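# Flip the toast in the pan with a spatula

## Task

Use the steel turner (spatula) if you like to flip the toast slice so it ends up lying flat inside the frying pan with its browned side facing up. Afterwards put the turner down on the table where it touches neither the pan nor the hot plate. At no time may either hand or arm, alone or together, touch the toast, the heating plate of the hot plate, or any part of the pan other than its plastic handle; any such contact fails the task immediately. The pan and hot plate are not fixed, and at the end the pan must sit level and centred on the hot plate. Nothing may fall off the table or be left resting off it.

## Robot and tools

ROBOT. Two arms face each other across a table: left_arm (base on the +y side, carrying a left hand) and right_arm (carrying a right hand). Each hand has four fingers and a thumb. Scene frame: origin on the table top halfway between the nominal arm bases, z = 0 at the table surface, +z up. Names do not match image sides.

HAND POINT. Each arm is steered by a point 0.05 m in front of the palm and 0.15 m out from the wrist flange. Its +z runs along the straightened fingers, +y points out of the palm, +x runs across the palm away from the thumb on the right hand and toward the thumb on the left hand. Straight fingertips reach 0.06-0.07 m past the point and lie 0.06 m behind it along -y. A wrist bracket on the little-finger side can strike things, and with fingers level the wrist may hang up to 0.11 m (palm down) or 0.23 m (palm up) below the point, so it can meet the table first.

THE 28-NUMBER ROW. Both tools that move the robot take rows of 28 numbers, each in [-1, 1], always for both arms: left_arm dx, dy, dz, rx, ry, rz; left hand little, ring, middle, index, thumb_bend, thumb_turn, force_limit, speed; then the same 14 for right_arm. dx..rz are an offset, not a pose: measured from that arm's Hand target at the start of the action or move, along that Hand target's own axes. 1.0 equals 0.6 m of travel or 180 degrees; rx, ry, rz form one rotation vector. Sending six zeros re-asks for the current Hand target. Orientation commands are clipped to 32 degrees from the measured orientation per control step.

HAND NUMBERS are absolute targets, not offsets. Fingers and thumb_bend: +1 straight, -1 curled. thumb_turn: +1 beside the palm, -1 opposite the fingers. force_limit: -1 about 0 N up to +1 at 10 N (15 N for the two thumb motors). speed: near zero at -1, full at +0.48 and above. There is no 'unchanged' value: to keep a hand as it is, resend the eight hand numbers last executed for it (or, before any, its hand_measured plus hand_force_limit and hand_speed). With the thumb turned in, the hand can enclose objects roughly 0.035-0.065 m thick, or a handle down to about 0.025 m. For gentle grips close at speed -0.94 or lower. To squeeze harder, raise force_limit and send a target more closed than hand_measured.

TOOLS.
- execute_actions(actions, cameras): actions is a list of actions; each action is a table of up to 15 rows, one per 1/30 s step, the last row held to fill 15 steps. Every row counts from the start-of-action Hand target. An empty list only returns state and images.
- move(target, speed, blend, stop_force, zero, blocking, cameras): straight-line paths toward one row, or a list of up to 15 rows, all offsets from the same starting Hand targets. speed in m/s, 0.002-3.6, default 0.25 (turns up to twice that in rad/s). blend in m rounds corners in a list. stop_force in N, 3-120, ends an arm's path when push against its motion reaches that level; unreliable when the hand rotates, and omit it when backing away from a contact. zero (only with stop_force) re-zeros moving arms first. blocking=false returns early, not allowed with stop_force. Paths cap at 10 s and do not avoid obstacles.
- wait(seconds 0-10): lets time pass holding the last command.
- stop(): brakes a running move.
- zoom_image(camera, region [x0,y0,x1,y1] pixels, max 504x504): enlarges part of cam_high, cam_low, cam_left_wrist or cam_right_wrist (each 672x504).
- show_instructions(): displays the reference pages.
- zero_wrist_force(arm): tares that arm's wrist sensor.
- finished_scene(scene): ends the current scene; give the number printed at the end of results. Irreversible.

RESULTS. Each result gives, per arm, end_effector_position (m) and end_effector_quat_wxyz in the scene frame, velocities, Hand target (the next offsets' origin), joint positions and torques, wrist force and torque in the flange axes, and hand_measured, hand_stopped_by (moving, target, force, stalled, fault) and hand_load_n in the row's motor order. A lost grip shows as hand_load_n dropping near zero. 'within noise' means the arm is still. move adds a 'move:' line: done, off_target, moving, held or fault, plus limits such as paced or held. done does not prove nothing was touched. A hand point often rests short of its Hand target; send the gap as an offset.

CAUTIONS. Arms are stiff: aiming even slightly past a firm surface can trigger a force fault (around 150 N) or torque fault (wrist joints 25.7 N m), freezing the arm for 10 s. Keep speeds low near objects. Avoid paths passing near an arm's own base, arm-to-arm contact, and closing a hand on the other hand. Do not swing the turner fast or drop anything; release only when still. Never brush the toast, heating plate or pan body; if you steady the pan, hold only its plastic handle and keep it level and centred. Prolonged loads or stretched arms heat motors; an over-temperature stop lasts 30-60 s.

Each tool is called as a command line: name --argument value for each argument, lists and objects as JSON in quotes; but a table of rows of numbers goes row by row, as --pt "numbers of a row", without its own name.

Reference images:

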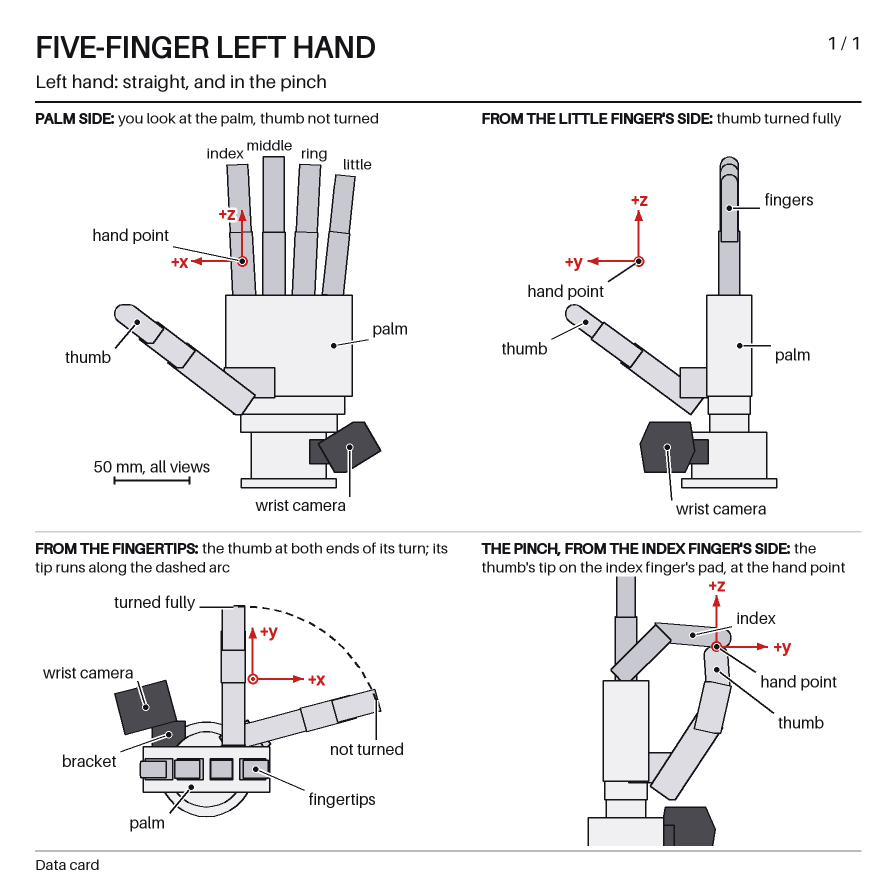

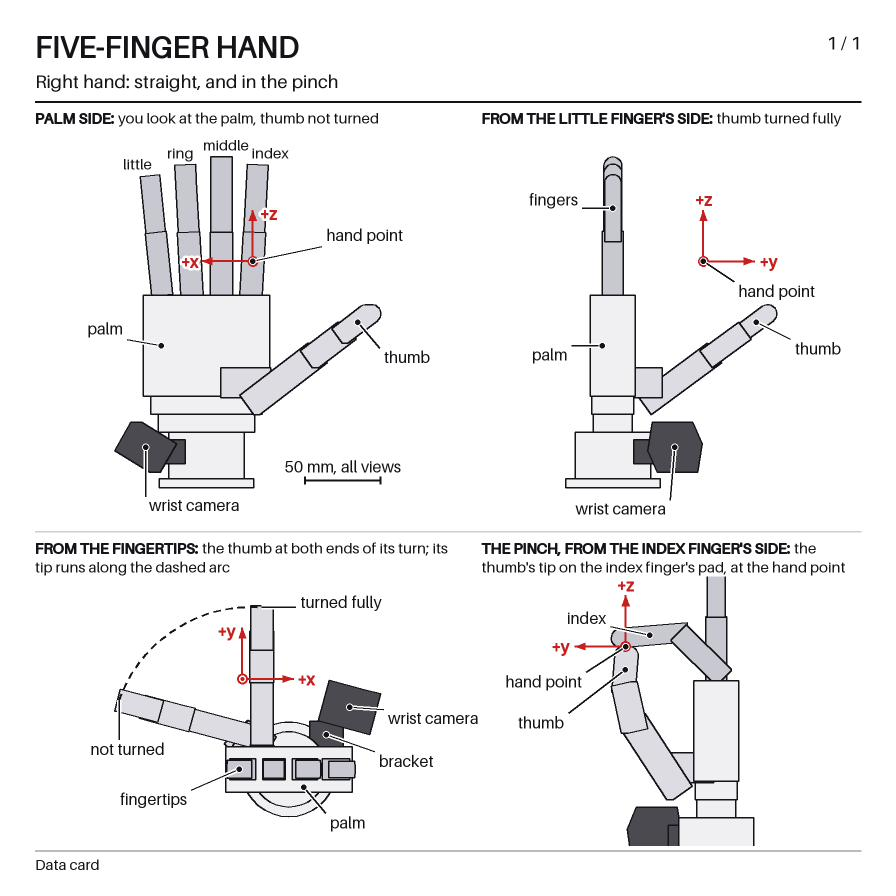

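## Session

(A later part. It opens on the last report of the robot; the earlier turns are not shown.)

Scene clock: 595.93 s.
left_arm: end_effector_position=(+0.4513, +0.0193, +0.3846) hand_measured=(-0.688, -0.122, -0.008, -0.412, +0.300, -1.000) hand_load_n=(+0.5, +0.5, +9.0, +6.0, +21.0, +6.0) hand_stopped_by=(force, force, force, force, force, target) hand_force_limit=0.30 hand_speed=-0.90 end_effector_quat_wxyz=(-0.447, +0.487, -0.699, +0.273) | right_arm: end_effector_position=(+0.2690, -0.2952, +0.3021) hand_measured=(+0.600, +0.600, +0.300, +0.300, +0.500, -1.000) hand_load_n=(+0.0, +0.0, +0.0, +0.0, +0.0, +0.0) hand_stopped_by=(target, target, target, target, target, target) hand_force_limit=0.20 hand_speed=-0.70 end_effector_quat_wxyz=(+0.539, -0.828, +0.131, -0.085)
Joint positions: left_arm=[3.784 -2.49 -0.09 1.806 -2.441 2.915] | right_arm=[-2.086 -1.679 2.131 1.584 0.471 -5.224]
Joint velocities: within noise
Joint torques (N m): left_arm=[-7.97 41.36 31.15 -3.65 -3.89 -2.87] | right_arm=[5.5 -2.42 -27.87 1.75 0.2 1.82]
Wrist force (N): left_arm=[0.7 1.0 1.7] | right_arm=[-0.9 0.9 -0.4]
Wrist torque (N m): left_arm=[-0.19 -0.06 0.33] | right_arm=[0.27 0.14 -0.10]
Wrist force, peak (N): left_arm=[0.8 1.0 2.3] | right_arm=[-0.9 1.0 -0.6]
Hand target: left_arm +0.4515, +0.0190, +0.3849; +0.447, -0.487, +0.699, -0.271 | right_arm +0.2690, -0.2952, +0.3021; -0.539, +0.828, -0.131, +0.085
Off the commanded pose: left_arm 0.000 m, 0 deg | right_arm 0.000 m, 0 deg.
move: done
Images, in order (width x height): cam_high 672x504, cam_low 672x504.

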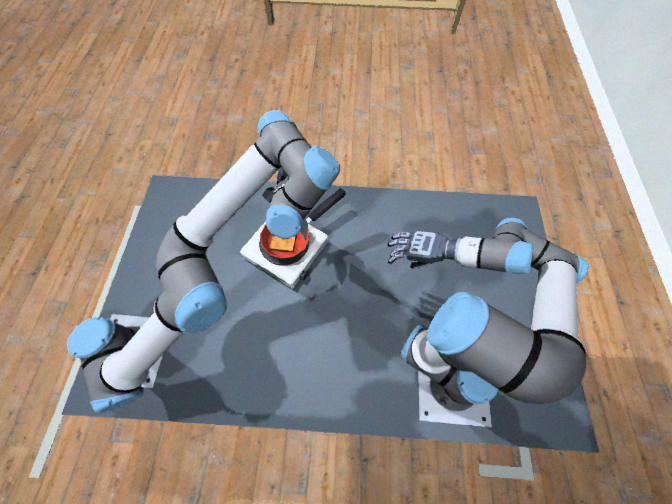

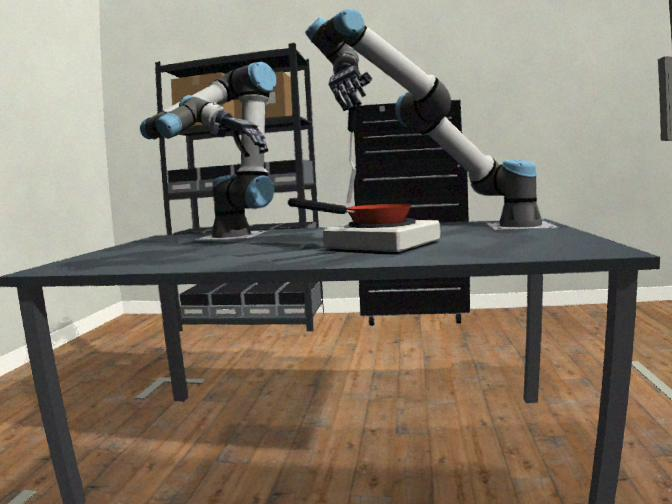

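move --pt "-0.0508 0.0083 -0.0108 0 0 0 -0.92 -0.92 -0.55 -0.6 -0.45 -1 0.3 -0.9 0 0 0 0 0 0 0.6 0.6 0.3 0.3 0.5 -1 0.2 -0.7" --pt "-0.2275 -0.0213 -0.074 0 0 0 -0.92 -0.92 -0.55 -0.6 -0.45 -1 0.3 -0.9 0 0 0 0 0 0 0.6 0.6 0.3 0.3 0.5 -1 0.2 -0.7" --speed 0.06 --cameras '["cam_high","cam_low","cam_left_wrist"]'

zoom_image --camera "cam_high" --region '[240, 195, 320, 275]'

Scene clock: 603.87 s.
left_arm: end_effector_position=(+0.4346, +0.1377, +0.4647) hand_measured=(-0.688, -0.122, -0.008, -0.412, +0.300, -1.000) hand_load_n=(+0.0, +0.0, +8.5, +6.0, +20.5, +6.0) hand_stopped_by=(force, force, force, force, force, target) hand_force_limit=0.30 hand_speed=-0.90 end_effector_quat_wxyz=(-0.447, +0.487, -0.699, +0.271) | right_arm: end_effector_position=(+0.2690, -0.2952, +0.3021) hand_measured=(+0.600, +0.600, +0.300, +0.300, +0.500, -1.000) hand_load_n=(+0.0, +0.0, +0.0, +0.0, +0.0, +0.0) hand_stopped_by=(target, target, target, target, target, target) hand_force_limit=0.20 hand_speed=-0.70 end_effector_quat_wxyz=(+0.539, -0.828, +0.131, -0.085)
Joint positions: left_arm=[3.894 -2.049 -0.631 1.981 -2.361 3.021] | right_arm=[-2.086 -1.679 2.131 1.584 0.471 -5.224]
Joint velocities: within noise
Joint torques (N m): left_arm=[7.4 42.55 6.07 -2.2 2 2.56] | right_arm=[5.83 -3.29 -28.02 1.77 0.18 1.99]
Wrist force (N): left_arm=[0.7 0.6 2.1] | right_arm=[-0.6 0.9 -0.5]
Wrist torque (N m): left_arm=[-0.25 -0.01 0.30] | right_arm=[0.28 0.10 -0.08]
Wrist force, peak (N): left_arm=[1.2 1.4 2.5] | right_arm=[-0.6 1.0 -1.0]
Hand target: left_arm +0.4346, +0.1377, +0.4647; +0.447, -0.487, +0.699, -0.271 | right_arm +0.2690, -0.2952, +0.3021; -0.539, +0.828, -0.131, +0.085
Off the commanded pose: left_arm 0.000 m, 0 deg | right_arm 0.000 m, 0 deg.
move: done
Images, in order (width x height): cam_high 672x504, cam_low 672x504, cam_left_wrist 672x504.

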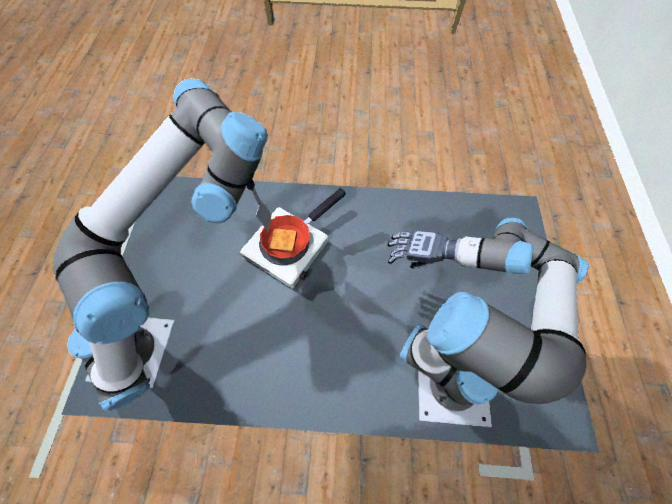

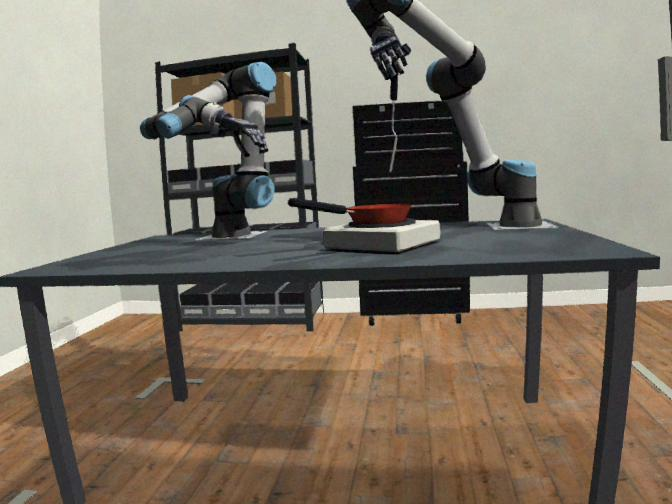

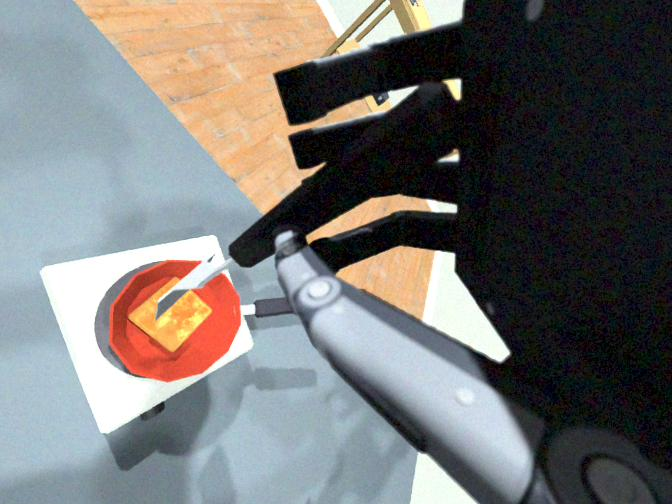

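Scaled by 6.300.

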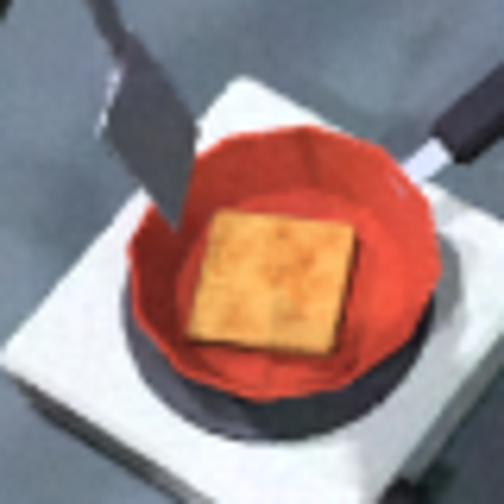

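move --pt "-0.0305 0.0067 0.0125 -0.0241 -0.0543 -0.0301 -0.92 -0.92 -0.55 -0.6 -0.45 -1 0.3 -0.9 0 0 0 0 0 0 0.6 0.6 0.3 0.3 0.5 -1 0.2 -0.7" --pt "0.0117 0.1017 0.0652 -0.0241 -0.0543 -0.0301 -0.92 -0.92 -0.55 -0.6 -0.45 -1 0.3 -0.9 0 0 0 0 0 0 0.6 0.6 0.3 0.3 0.5 -1 0.2 -0.7" --speed 0.06 --cameras '["cam_high","cam_low"]'

zoom_image --camera "cam_high" --region '[240, 195, 320, 275]'

zoom_image --camera "cam_low" --region '[335, 140, 435, 240]'

Scene clock: 628.87 s.
left_arm: end_effector_position=(+0.4417, +0.1565, +0.3948) hand_measured=(-0.688, -0.122, -0.008, -0.412, +0.300, -1.000) hand_load_n=(+0.5, +0.0, +9.0, +6.0, +20.5, +6.0) hand_stopped_by=(force, force, force, force, force, target) hand_force_limit=0.30 hand_speed=-0.90 end_effector_quat_wxyz=(-0.473, +0.558, -0.645, +0.223) | right_arm: end_effector_position=(+0.2690, -0.2952, +0.3021) hand_measured=(+0.600, +0.600, +0.300, +0.300, +0.500, -1.000) hand_load_n=(+0.0, +0.0, -0.5, +0.0, +0.0, +0.0) hand_stopped_by=(target, target, target, target, target, target) hand_force_limit=0.20 hand_speed=-0.70 end_effector_quat_wxyz=(+0.539, -0.828, +0.131, -0.085)
Joint positions: left_arm=[3.886 -2.074 -0.818 2.011 -2.514 2.783] | right_arm=[-2.086 -1.679 2.131 1.584 0.471 -5.224]
Joint velocities: within noise
Joint torques (N m): left_arm=[-5.9 44.37 7.28 1.39 1.47 2.3] | right_arm=[4.96 -2.89 -28.09 1.82 0.15 1.93]
Wrist force (N): left_arm=[0.6 0.9 1.9] | right_arm=[-0.8 0.9 -0.4]
Wrist torque (N m): left_arm=[-0.21 0.00 0.30] | right_arm=[0.27 0.13 -0.09]
Wrist force, peak (N): left_arm=[0.8 0.9 2.5] | right_arm=[-0.8 1.2 -0.4]
Hand target: left_arm +0.4417, +0.1565, +0.3947; +0.473, -0.558, +0.645, -0.223 | right_arm +0.2690, -0.2952, +0.3021; -0.539, +0.828, -0.131, +0.085
Off the commanded pose: left_arm 0.000 m, 0 deg | right_arm 0.000 m, 0 deg.
move: done
Images, in order (width x height): cam_high 672x504, cam_low 672x504.

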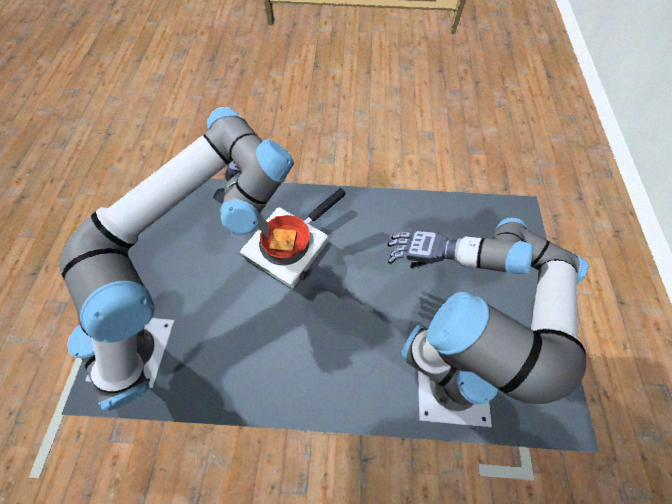

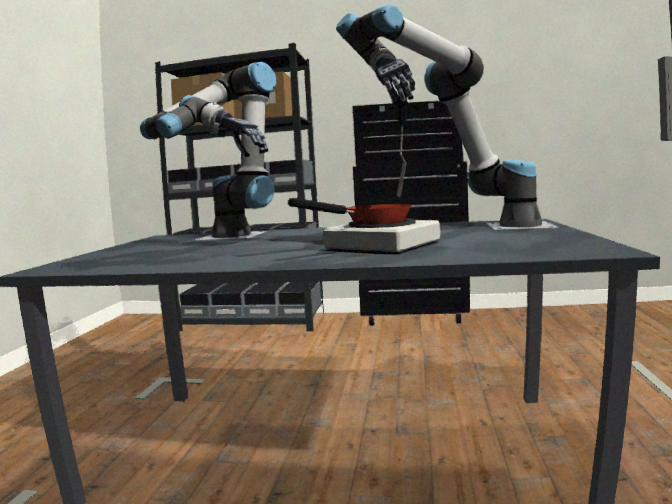

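Scaled by 6.300.

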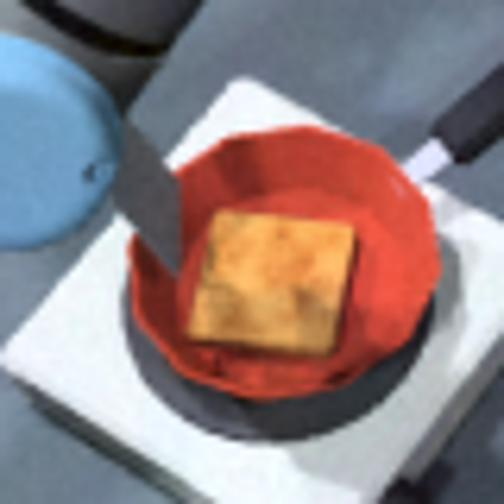

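Scaled by 5.040.

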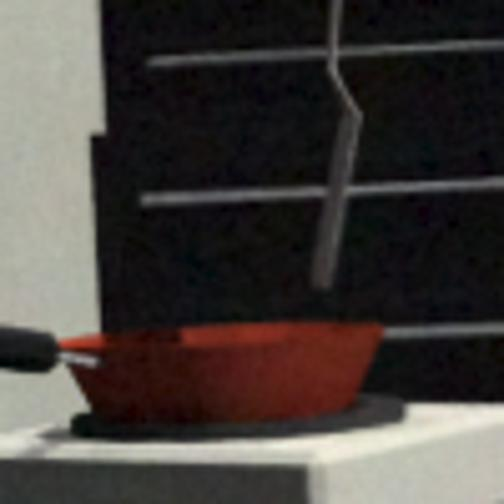

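move --target '[0.01625,0.0567,0.0322,0,0,0,-0.92,-0.92,-0.55,-0.6,-0.45,-1,0.3,-0.9,0,0,0,0,0,0,0.6,0.6,0.3,0.3,0.5,-1,0.2,-0.7]' --speed 0.05 --stop_force 4 --cameras '["cam_high","cam_low"]'

zoom_image --camera "cam_high" --region '[240, 195, 320, 275]'

Scene clock: 650.80 s.
left_arm: end_effector_position=(+0.4417, +0.1616, +0.3547) hand_measured=(-0.688, -0.122, -0.008, -0.412, +0.300, -1.000) hand_load_n=(+0.5, +0.0, +8.5, +5.5, +21.0, +6.0) hand_stopped_by=(force, force, force, force, force, target) hand_force_limit=0.30 hand_speed=-0.90 end_effector_quat_wxyz=(-0.473, +0.558, -0.645, +0.223) | right_arm: end_effector_position=(+0.2690, -0.2952, +0.3021) hand_measured=(+0.600, +0.600, +0.300, +0.300, +0.500, -1.000) hand_load_n=(+0.0, +0.0, +0.0, +0.0, +0.0, +0.0) hand_stopped_by=(target, target, target, target, target, target) hand_force_limit=0.20 hand_speed=-0.70 end_effector_quat_wxyz=(+0.539, -0.828, +0.131, -0.085)
Joint positions: left_arm=[3.893 -2.036 -0.978 2.14 -2.51 2.792] | right_arm=[-2.086 -1.679 2.131 1.584 0.471 -5.224]
Joint velocities: within noise
Joint torques (N m): left_arm=[9.57 44.28 7.99 1.07 1.49 2.53] | right_arm=[5.52 -2.8 -27.78 1.81 0.11 1.94]
Wrist force (N): left_arm=[0.5 0.7 1.3] | right_arm=[-0.7 1.0 -0.4]
Wrist torque (N m): left_arm=[-0.22 -0.01 0.29] | right_arm=[0.28 0.13 -0.09]
Wrist force, peak (N): left_arm=[0.6 0.9 2.2] | right_arm=[-0.7 1.1 -0.4]
Hand target: left_arm +0.4417, +0.1616, +0.3547; +0.473, -0.558, +0.645, -0.223 | right_arm +0.2690, -0.2952, +0.3021; -0.539, +0.828, -0.131, +0.085
Off the commanded pose: left_arm 0.000 m, 0 deg | right_arm 0.000 m, 0 deg.
move: done
Images, in order (width x height): cam_high 672x504, cam_low 672x504.

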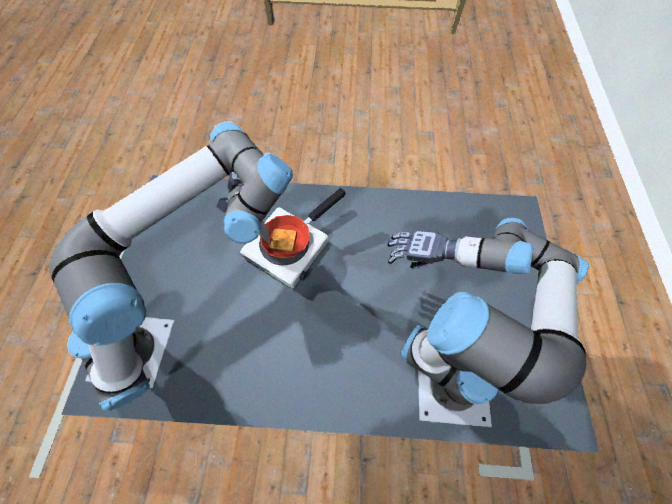

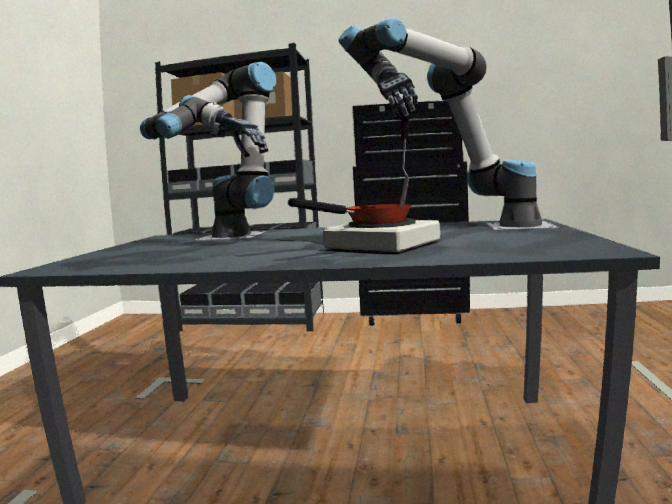

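Scaled by 6.300.

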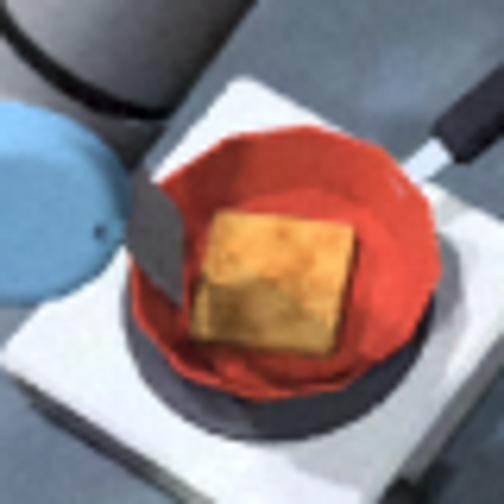

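move --target '[-0.0155,0.00463,0.0040,0,0,0,-0.92,-0.92,-0.55,-0.6,-0.45,-1,0.3,-0.9,0,0,0,0,0,0,0.6,0.6,0.3,0.3,0.5,-1,0.2,-0.7]' --speed 0.02 --stop_force 10 --cameras '["cam_high"]'

zoom_image --camera "cam_high" --region '[240, 195, 320, 275]'

Scene clock: 655.83 s.
left_arm: end_effector_position=(+0.4417, +0.1716, +0.3547) hand_measured=(-0.688, -0.122, -0.008, -0.412, +0.300, -1.000) hand_load_n=(+1.5, -0.5, +7.5, +5.5, +21.5, +6.0) hand_stopped_by=(force, force, force, force, force, target) hand_force_limit=0.30 hand_speed=-0.90 end_effector_quat_wxyz=(-0.473, +0.558, -0.645, +0.223) | right_arm: end_effector_position=(+0.2690, -0.2952, +0.3021) hand_measured=(+0.600, +0.600, +0.300, +0.300, +0.500, -1.000) hand_load_n=(+0.0, +0.0, -0.5, +0.0, +0.0, +0.0) hand_stopped_by=(target, target, target, target, target, target) hand_force_limit=0.20 hand_speed=-0.70 end_effector_quat_wxyz=(+0.539, -0.828, +0.131, -0.085)
Joint positions: left_arm=[3.906 -2.008 -1.016 2.164 -2.501 2.809] | right_arm=[-2.086 -1.679 2.131 1.584 0.471 -5.224]
Joint velocities: within noise
Joint torques (N m): left_arm=[9.48 43.5 7.78 0.73 1.14 2.72] | right_arm=[5.31 -2.9 -28.18 1.87 0.16 1.94]
Wrist force (N): left_arm=[2.0 0.8 1.1] | right_arm=[-0.6 1.0 -0.4]
Wrist torque (N m): left_arm=[-0.29 0.19 0.04] | right_arm=[0.30 0.11 -0.08]
Wrist force, peak (N): left_arm=[2.0 0.8 1.1] | right_arm=[-0.7 1.2 -0.5]
Hand target: left_arm +0.4417, +0.1716, +0.3547; +0.473, -0.558, +0.645, -0.223 | right_arm +0.2690, -0.2952, +0.3021; -0.539, +0.828, -0.131, +0.085
Off the commanded pose: left_arm 0.000 m, 0 deg | right_arm 0.000 m, 0 deg.
move: done
Images, in order (width x height): cam_high 672x504.

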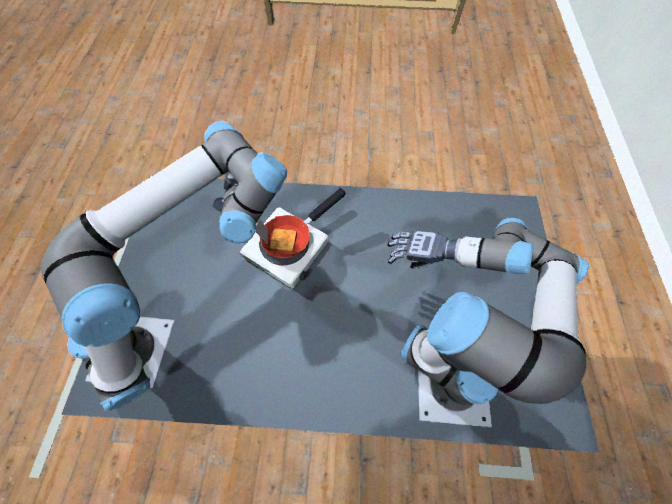

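Scaled by 6.300.

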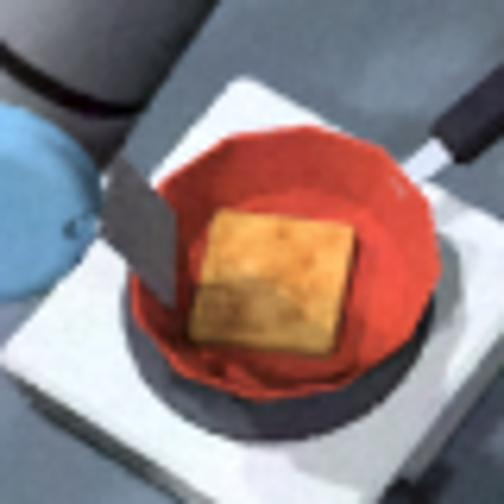

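move --target '[-0.0093,0.00278,0.0024,0,0,0,-0.92,-0.92,-0.55,-0.6,-0.45,-1,0.3,-0.9,0,0,0,0,0,0,0.6,0.6,0.3,0.3,0.5,-1,0.2,-0.7]' --speed 0.02 --stop_force 10 --cameras '["cam_high"]'

zoom_image --camera "cam_high" --region '[240, 195, 320, 275]'

Scene clock: 659.80 s.
left_arm: end_effector_position=(+0.4417, +0.1776, +0.3548) hand_measured=(-0.688, -0.122, -0.008, -0.412, +0.300, -1.000) hand_load_n=(+1.5, +0.0, +7.5, +5.5, +21.5, +6.5) hand_stopped_by=(force, force, force, force, force, target) hand_force_limit=0.30 hand_speed=-0.90 end_effector_quat_wxyz=(-0.473, +0.558, -0.645, +0.223) | right_arm: end_effector_position=(+0.2690, -0.2952, +0.3021) hand_measured=(+0.600, +0.600, +0.300, +0.300, +0.500, -1.000) hand_load_n=(+0.0, +0.0, -0.5, +0.0, +0.0, +0.0) hand_stopped_by=(target, target, target, target, target, target) hand_force_limit=0.20 hand_speed=-0.70 end_effector_quat_wxyz=(+0.539, -0.828, +0.131, -0.085)
Joint positions: left_arm=[3.914 -1.992 -1.039 2.178 -2.496 2.819] | right_arm=[-2.086 -1.679 2.131 1.584 0.471 -5.224]
Joint velocities: within noise
Joint torques (N m): left_arm=[9.3 42.75 7.27 0.79 0.91 2.99] | right_arm=[5.45 -2.75 -27.81 1.89 0.14 1.97]
Wrist force (N): left_arm=[1.8 0.1 1.0] | right_arm=[-0.6 0.8 -0.6]
Wrist torque (N m): left_arm=[-0.36 0.24 0.02] | right_arm=[0.27 0.12 -0.09]
Wrist force, peak (N): left_arm=[2.3 0.6 1.3] | right_arm=[-0.5 1.3 -0.6]
Hand target: left_arm +0.4417, +0.1776, +0.3548; +0.473, -0.558, +0.645, -0.223 | right_arm +0.2690, -0.2952, +0.3021; -0.539, +0.828, -0.131, +0.085
Off the commanded pose: left_arm 0.000 m, 0 deg | right_arm 0.000 m, 0 deg.
move: done
Images, in order (width x height): cam_high 672x504.

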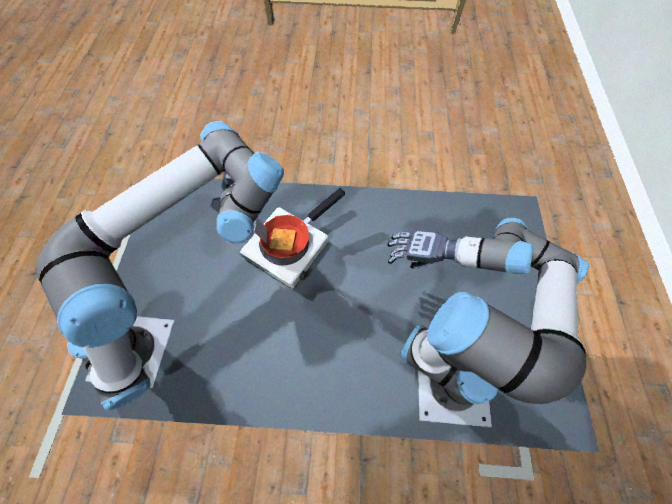

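Scaled by 6.300.

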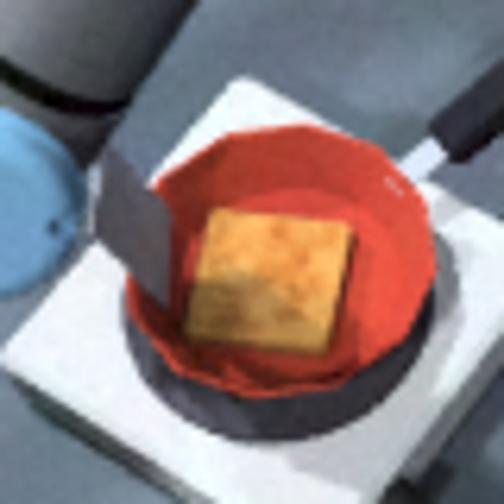

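move --target '[-0.0062,0.00185,0.0016,0,0,0,-0.92,-0.92,-0.55,-0.6,-0.45,-1,0.3,-0.9,0,0,0,0,0,0,0.6,0.6,0.3,0.3,0.5,-1,0.2,-0.7]' --speed 0.02 --stop_force 10 --cameras '["cam_high"]'

zoom_image --camera "cam_high" --region '[240, 195, 320, 275]'

Scene clock: 663.43 s.
left_arm: end_effector_position=(+0.4417, +0.1816, +0.3548) hand_measured=(-0.688, -0.122, -0.008, -0.412, +0.300, -1.000) hand_load_n=(+1.5, +0.0, +8.0, +5.5, +21.5, +6.5) hand_stopped_by=(force, force, force, force, force, target) hand_force_limit=0.30 hand_speed=-0.90 end_effector_quat_wxyz=(-0.473, +0.558, -0.645, +0.223) | right_arm: end_effector_position=(+0.2690, -0.2952, +0.3021) hand_measured=(+0.600, +0.600, +0.300, +0.300, +0.500, -1.000) hand_load_n=(+0.0, +0.0, +0.0, +0.0, +0.0, +0.0) hand_stopped_by=(target, target, target, target, target, target) hand_force_limit=0.20 hand_speed=-0.70 end_effector_quat_wxyz=(+0.539, -0.828, +0.131, -0.085)
Joint positions: left_arm=[3.92 -1.981 -1.053 2.187 -2.492 2.826] | right_arm=[-2.086 -1.679 2.131 1.584 0.471 -5.224]
Joint velocities: within noise
Joint torques (N m): left_arm=[10.52 42.2 6.98 0.93 1.07 2.76] | right_arm=[5.29 -3.19 -27.51 1.86 0.06 2.01]
Wrist force (N): left_arm=[1.8 0.5 1.3] | right_arm=[-0.4 1.0 -0.6]
Wrist torque (N m): left_arm=[-0.26 0.23 0.00] | right_arm=[0.31 0.09 -0.07]
Wrist force, peak (N): left_arm=[2.3 0.6 1.2] | right_arm=[-0.6 1.2 -0.5]
Hand target: left_arm +0.4417, +0.1816, +0.3548; +0.473, -0.558, +0.645, -0.223 | right_arm +0.2690, -0.2952, +0.3021; -0.539, +0.828, -0.131, +0.085
Off the commanded pose: left_arm 0.000 m, 0 deg | right_arm 0.000 m, 0 deg.
move: done
Images, in order (width x height): cam_high 672x504.

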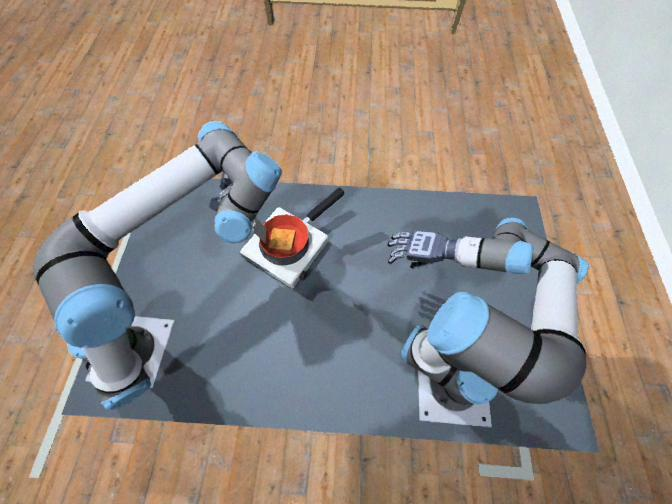

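Scaled by 6.300.

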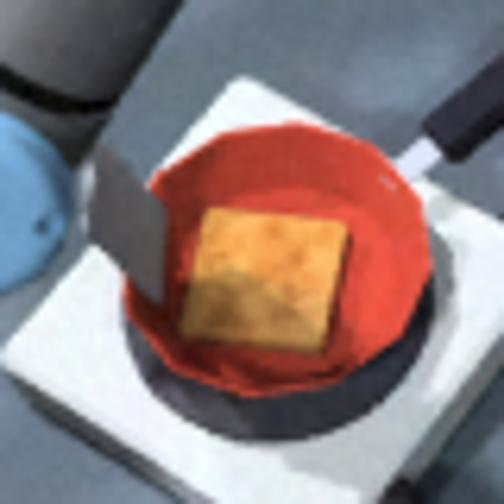

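move --target '[-0.0050,0.0015,0.0013,0,0,0,-0.92,-0.92,-0.55,-0.6,-0.45,-1,0.3,-0.9,0,0,0,0,0,0,0.6,0.6,0.3,0.3,0.5,-1,0.2,-0.7]' --speed 0.02 --stop_force 10 --cameras '["cam_high"]'

zoom_image --camera "cam_high" --region '[240, 195, 320, 275]'

Scene clock: 669.33 s.
left_arm: end_effector_position=(+0.4417, +0.1848, +0.3548) hand_measured=(-0.688, -0.122, -0.008, -0.412, +0.300, -1.000) hand_load_n=(+1.0, +0.0, +8.0, +5.5, +21.5, +6.0) hand_stopped_by=(force, force, force, force, force, target) hand_force_limit=0.30 hand_speed=-0.90 end_effector_quat_wxyz=(-0.473, +0.558, -0.645, +0.223) | right_arm: end_effector_position=(+0.2690, -0.2952, +0.3021) hand_measured=(+0.600, +0.600, +0.300, +0.300, +0.500, -1.000) hand_load_n=(+0.0, +0.0, +0.0, +0.0, +0.0, +0.0) hand_stopped_by=(target, target, target, target, target, target) hand_force_limit=0.20 hand_speed=-0.70 end_effector_quat_wxyz=(+0.539, -0.828, +0.131, -0.085)
Joint positions: left_arm=[3.924 -1.972 -1.065 2.195 -2.489 2.831] | right_arm=[-2.086 -1.679 2.131 1.584 0.471 -5.224]
Joint velocities: within noise
Joint torques (N m): left_arm=[9.54 40.9 6.97 0.58 1.03 2.93] | right_arm=[5.41 -3.44 -27.49 1.91 0.14 1.98]
Wrist force (N): left_arm=[2.3 0.2 1.1] | right_arm=[-0.6 0.8 -0.3]
Wrist torque (N m): left_arm=[-0.27 0.23 -0.03] | right_arm=[0.26 0.10 -0.08]
Wrist force, peak (N): left_arm=[2.3 0.6 1.3] | right_arm=[-0.9 1.0 -0.6]
Hand target: left_arm +0.4417, +0.1848, +0.3548; +0.473, -0.558, +0.645, -0.223 | right_arm +0.2690, -0.2952, +0.3021; -0.539, +0.828, -0.131, +0.085
Off the commanded pose: left_arm 0.000 m, 0 deg | right_arm 0.000 m, 0 deg.
move: done
Images, in order (width x height): cam_high 672x504.

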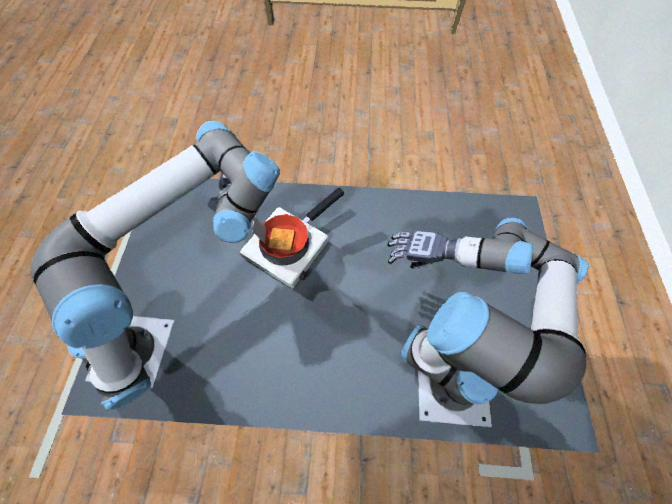

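Scaled by 6.300.

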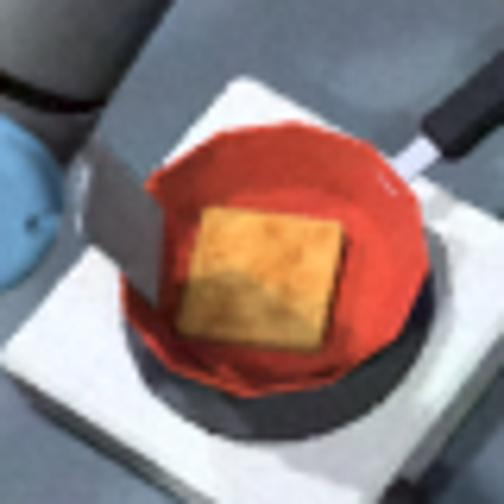

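move --target '[-0.003,0.0055,-0.0075,0,0,0,-0.92,-0.92,-0.55,-0.6,-0.45,-1,0.3,-0.9,0,0,0,0,0,0,0.6,0.6,0.3,0.3,0.5,-1,0.2,-0.7]' --speed 0.02 --stop_force 8 --cameras '["cam_high"]'

zoom_image --camera "cam_high" --region '[240, 195, 320, 275]'

Scene clock: 677.07 s.
left_arm: end_effector_position=(+0.4360, +0.1864, +0.3548) hand_measured=(-0.688, -0.122, -0.008, -0.412, +0.300, -1.000) hand_load_n=(+1.0, +0.0, +8.5, +5.5, +21.5, +6.5) hand_stopped_by=(force, force, force, force, force, target) hand_force_limit=0.30 hand_speed=-0.90 end_effector_quat_wxyz=(-0.473, +0.558, -0.645, +0.223) | right_arm: end_effector_position=(+0.2690, -0.2952, +0.3021) hand_measured=(+0.600, +0.600, +0.300, +0.300, +0.500, -1.000) hand_load_n=(-0.5, +0.0, +0.0, +0.0, +0.0, +0.0) hand_stopped_by=(target, target, target, target, target, target) hand_force_limit=0.20 hand_speed=-0.70 end_effector_quat_wxyz=(+0.539, -0.828, +0.131, -0.085)
Joint positions: left_arm=[3.917 -1.962 -1.08 2.193 -2.494 2.823] | right_arm=[-2.086 -1.679 2.131 1.584 0.471 -5.224]
Joint velocities: within noise
Joint torques (N m): left_arm=[-7.15 40.84 7.11 -4.21 -4.57 -2.54] | right_arm=[5.23 -3.58 -27.75 1.91 0.06 1.95]
Wrist force (N): left_arm=[1.8 -0.3 1.2] | right_arm=[-0.5 0.7 -0.4]
Wrist torque (N m): left_arm=[-0.19 0.19 -0.02] | right_arm=[0.25 0.10 -0.08]
Wrist force, peak (N): left_arm=[2.5 0.3 1.3] | right_arm=[-0.7 1.1 -0.6]
Hand target: left_arm +0.4360, +0.1864, +0.3548; +0.473, -0.558, +0.645, -0.223 | right_arm +0.2690, -0.2952, +0.3021; -0.539, +0.828, -0.131, +0.085
Off the commanded pose: left_arm 0.000 m, 0 deg | right_arm 0.000 m, 0 deg.
move: done
Images, in order (width x height): cam_high 672x504.

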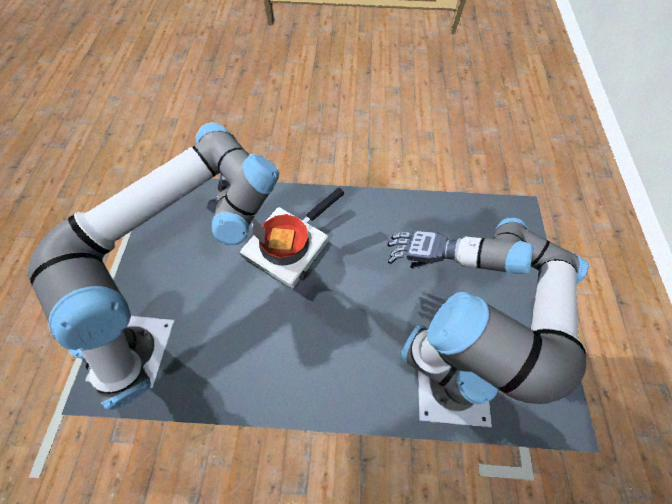

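Scaled by 6.300.

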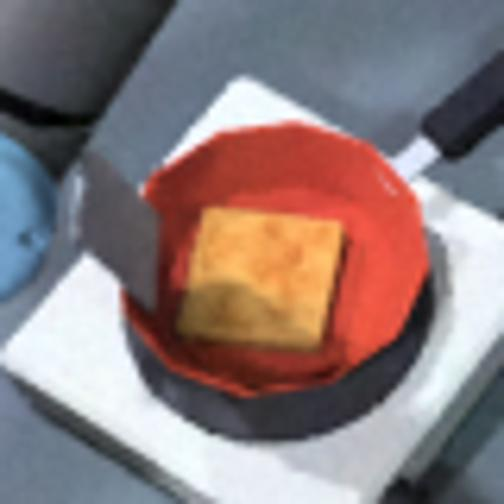

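move --pt "0.0155 -0.00463 -0.0040 0 0 0 -0.92 -0.92 -0.55 -0.6 -0.45 -1 0.3 -0.9 0 0 0 0 0 0 0.6 0.6 0.3 0.3 0.5 -1 0.2 -0.7" --pt "-0.0565 -0.1676 -0.0944 0 0 0 -0.92 -0.92 -0.55 -0.6 -0.45 -1 0.3 -0.9 0 0 0 0 0 0 0.6 0.6 0.3 0.3 0.5 -1 0.2 -0.7" --speed '[0.03,0.08]' --cameras '["cam_high","cam_low"]'

zoom_image --camera "cam_high" --region '[240, 195, 320, 275]'

Scene clock: 696.03 s.
left_arm: end_effector_position=(+0.4361, +0.1762, +0.4746) hand_measured=(-0.688, -0.122, -0.008, -0.412, +0.300, -1.000) hand_load_n=(+0.5, +0.0, +9.0, +5.5, +21.5, +7.0) hand_stopped_by=(force, force, force, force, force, target) hand_force_limit=0.30 hand_speed=-0.90 end_effector_quat_wxyz=(-0.473, +0.558, -0.645, +0.223) | right_arm: end_effector_position=(+0.2690, -0.2952, +0.3021) hand_measured=(+0.600, +0.600, +0.300, +0.300, +0.500, -1.000) hand_load_n=(+0.0, +0.0, +0.0, +0.0, +0.5, +0.0) hand_stopped_by=(target, target, target, target, target, target) hand_force_limit=0.20 hand_speed=-0.70 end_effector_quat_wxyz=(+0.539, -0.828, +0.131, -0.085)
Joint positions: left_arm=[3.904 -2.107 -0.543 1.787 -2.503 2.806] | right_arm=[-2.086 -1.679 2.131 1.584 0.471 -5.224]
Joint velocities: within noise
Joint torques (N m): left_arm=[-0.93 30.43 30.45 -4.13 -3.92 -2.66] | right_arm=[5.17 -3.5 -27.93 2.03 0.15 1.96]
Wrist force (N): left_arm=[0.4 0.5 1.9] | right_arm=[-0.6 0.8 -0.4]
Wrist torque (N m): left_arm=[-0.28 0.00 0.32] | right_arm=[0.26 0.10 -0.08]
Wrist force, peak (N): left_arm=[1.2 1.3 2.2] | right_arm=[-0.6 1.1 -0.8]
Hand target: left_arm +0.4361, +0.1762, +0.4746; +0.473, -0.558, +0.645, -0.223 | right_arm +0.2690, -0.2952, +0.3021; -0.539, +0.828, -0.131, +0.085
Off the commanded pose: left_arm 0.000 m, 0 deg | right_arm 0.000 m, 0 deg.
move: done
Images, in order (width x height): cam_high 672x504, cam_low 672x504.

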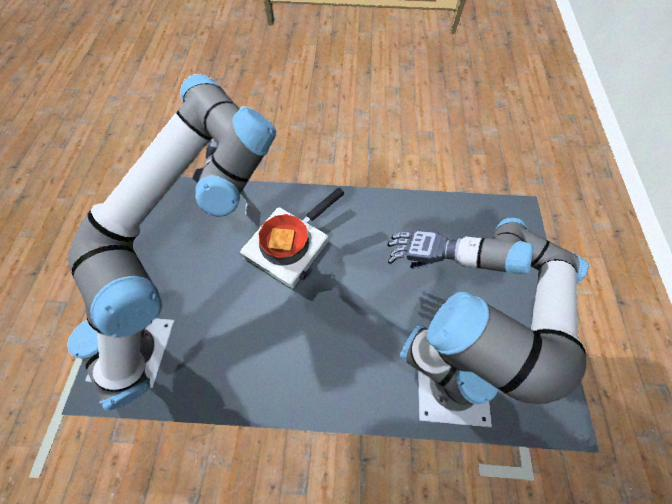

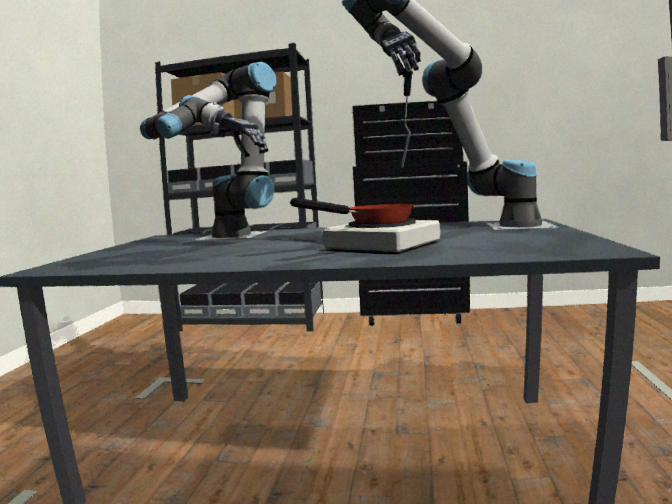

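Scaled by 6.300.

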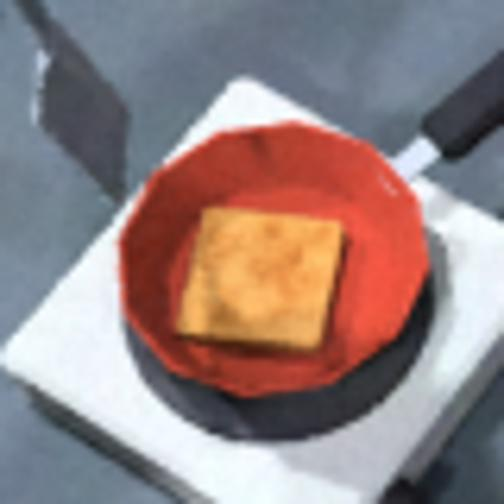

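move --target '[0.0986,0.3418,-0.3997,0.0421,0.1676,-0.046,-0.92,-0.92,-0.55,-0.6,-0.45,-1,0.3,-0.9,0,0,0,0,0,0,0.6,0.6,0.3,0.3,0.5,-1,0.2,-0.7]' --speed 0.15 --cameras '["cam_high","cam_low"]'

Scene clock: 702.70 s.
left_arm: end_effector_position=(+0.1303, +0.1206, +0.3948) hand_measured=(-0.688, -0.122, -0.008, -0.412, +0.300, -1.000) hand_load_n=(+0.5, +0.0, +9.0, +5.5, +21.5, +6.5) hand_stopped_by=(force, force, force, force, force, target) hand_force_limit=0.30 hand_speed=-0.90 end_effector_quat_wxyz=(-0.308, +0.493, -0.688, +0.435) | right_arm: end_effector_position=(+0.2690, -0.2952, +0.3021) hand_measured=(+0.600, +0.600, +0.300, +0.300, +0.500, -1.000) hand_load_n=(+0.0, +0.0, +0.0, +0.0, +0.0, +0.0) hand_stopped_by=(target, target, target, target, target, target) hand_force_limit=0.20 hand_speed=-0.70 end_effector_quat_wxyz=(+0.539, -0.828, +0.131, -0.085)
Joint positions: left_arm=[3.342 -1.641 -1.396 2.246 -2.488 2.459] | right_arm=[-2.086 -1.679 2.131 1.584 0.471 -5.224]
Joint velocities: within noise
Joint torques (N m): left_arm=[-6.74 25.76 9.48 1.71 -3.73 -3.01] | right_arm=[5.19 -3.51 -27.59 2.02 0.14 1.92]
Wrist force (N): left_arm=[0.8 0.9 1.8] | right_arm=[-0.7 0.9 -0.4]
Wrist torque (N m): left_arm=[-0.24 -0.19 0.55] | right_arm=[0.28 0.12 -0.09]
Wrist force, peak (N): left_arm=[1.0 0.6 2.9] | right_arm=[-0.8 1.0 -0.8]
Hand target: left_arm +0.1302, +0.1206, +0.3947; +0.308, -0.493, +0.688, -0.435 | right_arm +0.2690, -0.2952, +0.3021; -0.539, +0.828, -0.131, +0.085
Off the commanded pose: left_arm 0.000 m, 0 deg | right_arm 0.000 m, 0 deg.
move: done
Images, in order (width x height): cam_high 672x504, cam_low 672x504.

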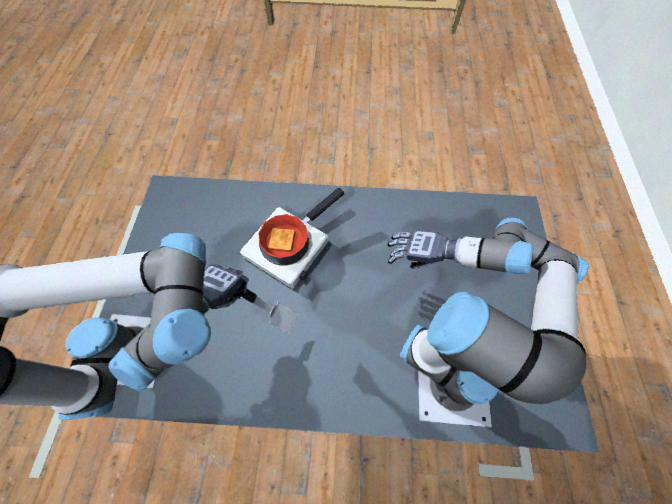

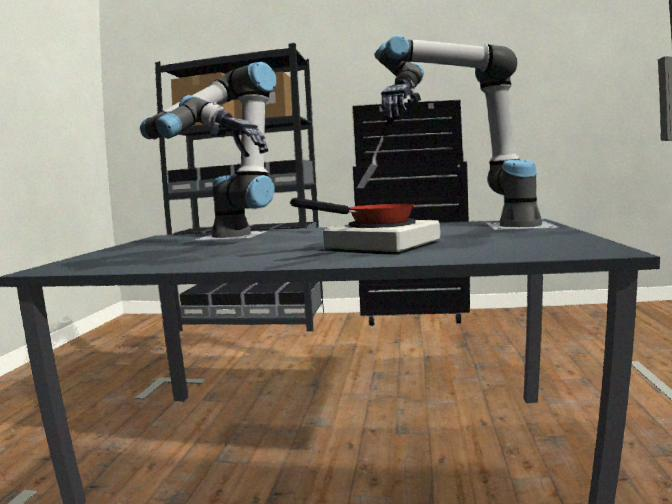

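move --target '[0.4203,0.1203,0.121,0,0,0,-0.92,-0.92,-0.55,-0.6,-0.45,-1,0.3,-0.9,0,0,0,0,0,0,0.6,0.6,0.3,0.3,0.5,-1,0.2,-0.7]' --speed 0.15 --cameras '["cam_high","cam_low"]'

Scene clock: 709.53 s.
left_arm: end_effector_position=(+0.0806, -0.1295, +0.2996) hand_measured=(-0.688, -0.122, -0.008, -0.412, +0.300, -1.000) hand_load_n=(+0.5, -0.5, +8.5, +5.5, +21.5, +6.5) hand_stopped_by=(force, force, force, force, force, target) hand_force_limit=0.30 hand_speed=-0.90 end_effector_quat_wxyz=(-0.308, +0.493, -0.688, +0.435) | right_arm: end_effector_position=(+0.2690, -0.2952, +0.3021) hand_measured=(+0.600, +0.600, +0.300, +0.300, +0.500, -1.000) hand_load_n=(+0.0, +0.0, +0.0, +0.0, +0.0, +0.0) hand_stopped_by=(target, target, target, target, target, target) hand_force_limit=0.20 hand_speed=-0.70 end_effector_quat_wxyz=(+0.539, -0.828, +0.131, -0.085)
Joint positions: left_arm=[3.194 -2.384 -0.59 2.02 -2.583 2.26] | right_arm=[-2.086 -1.679 2.131 1.584 0.471 -5.224]
Joint velocities: within noise
Joint torques (N m): left_arm=[-8.19 40.36 35.11 -3.73 -4.32 -2.94] | right_arm=[4.82 -3.69 -27.65 2.03 0.05 1.95]
Wrist force (N): left_arm=[0.8 1.1 2.2] | right_arm=[-0.7 0.9 -0.4]
Wrist torque (N m): left_arm=[-0.21 -0.17 0.56] | right_arm=[0.28 0.12 -0.09]
Wrist force, peak (N): left_arm=[1.1 1.6 2.5] | right_arm=[-0.8 1.1 -0.5]
Hand target: left_arm +0.0806, -0.1295, +0.2996; +0.308, -0.493, +0.688, -0.435 | right_arm +0.2690, -0.2952, +0.3021; -0.539, +0.828, -0.131, +0.085
Off the commanded pose: left_arm 0.000 m, 0 deg | right_arm 0.000 m, 0 deg.
move: done
Images, in order (width x height): cam_high 672x504, cam_low 672x504.

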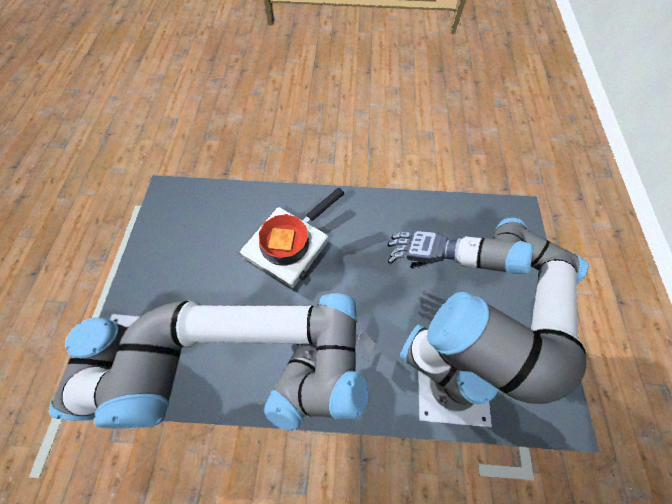

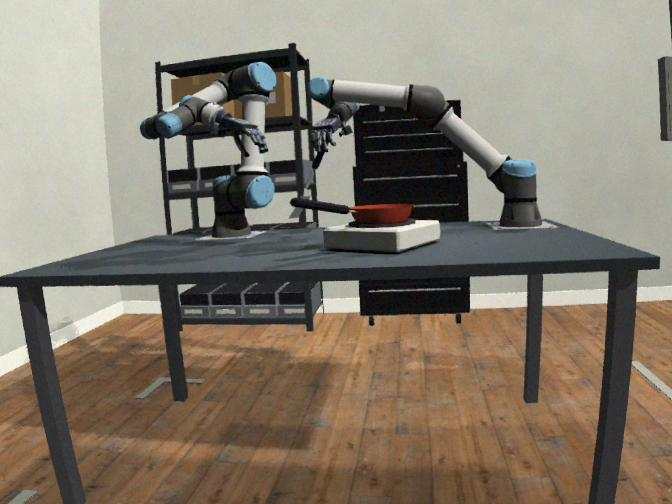

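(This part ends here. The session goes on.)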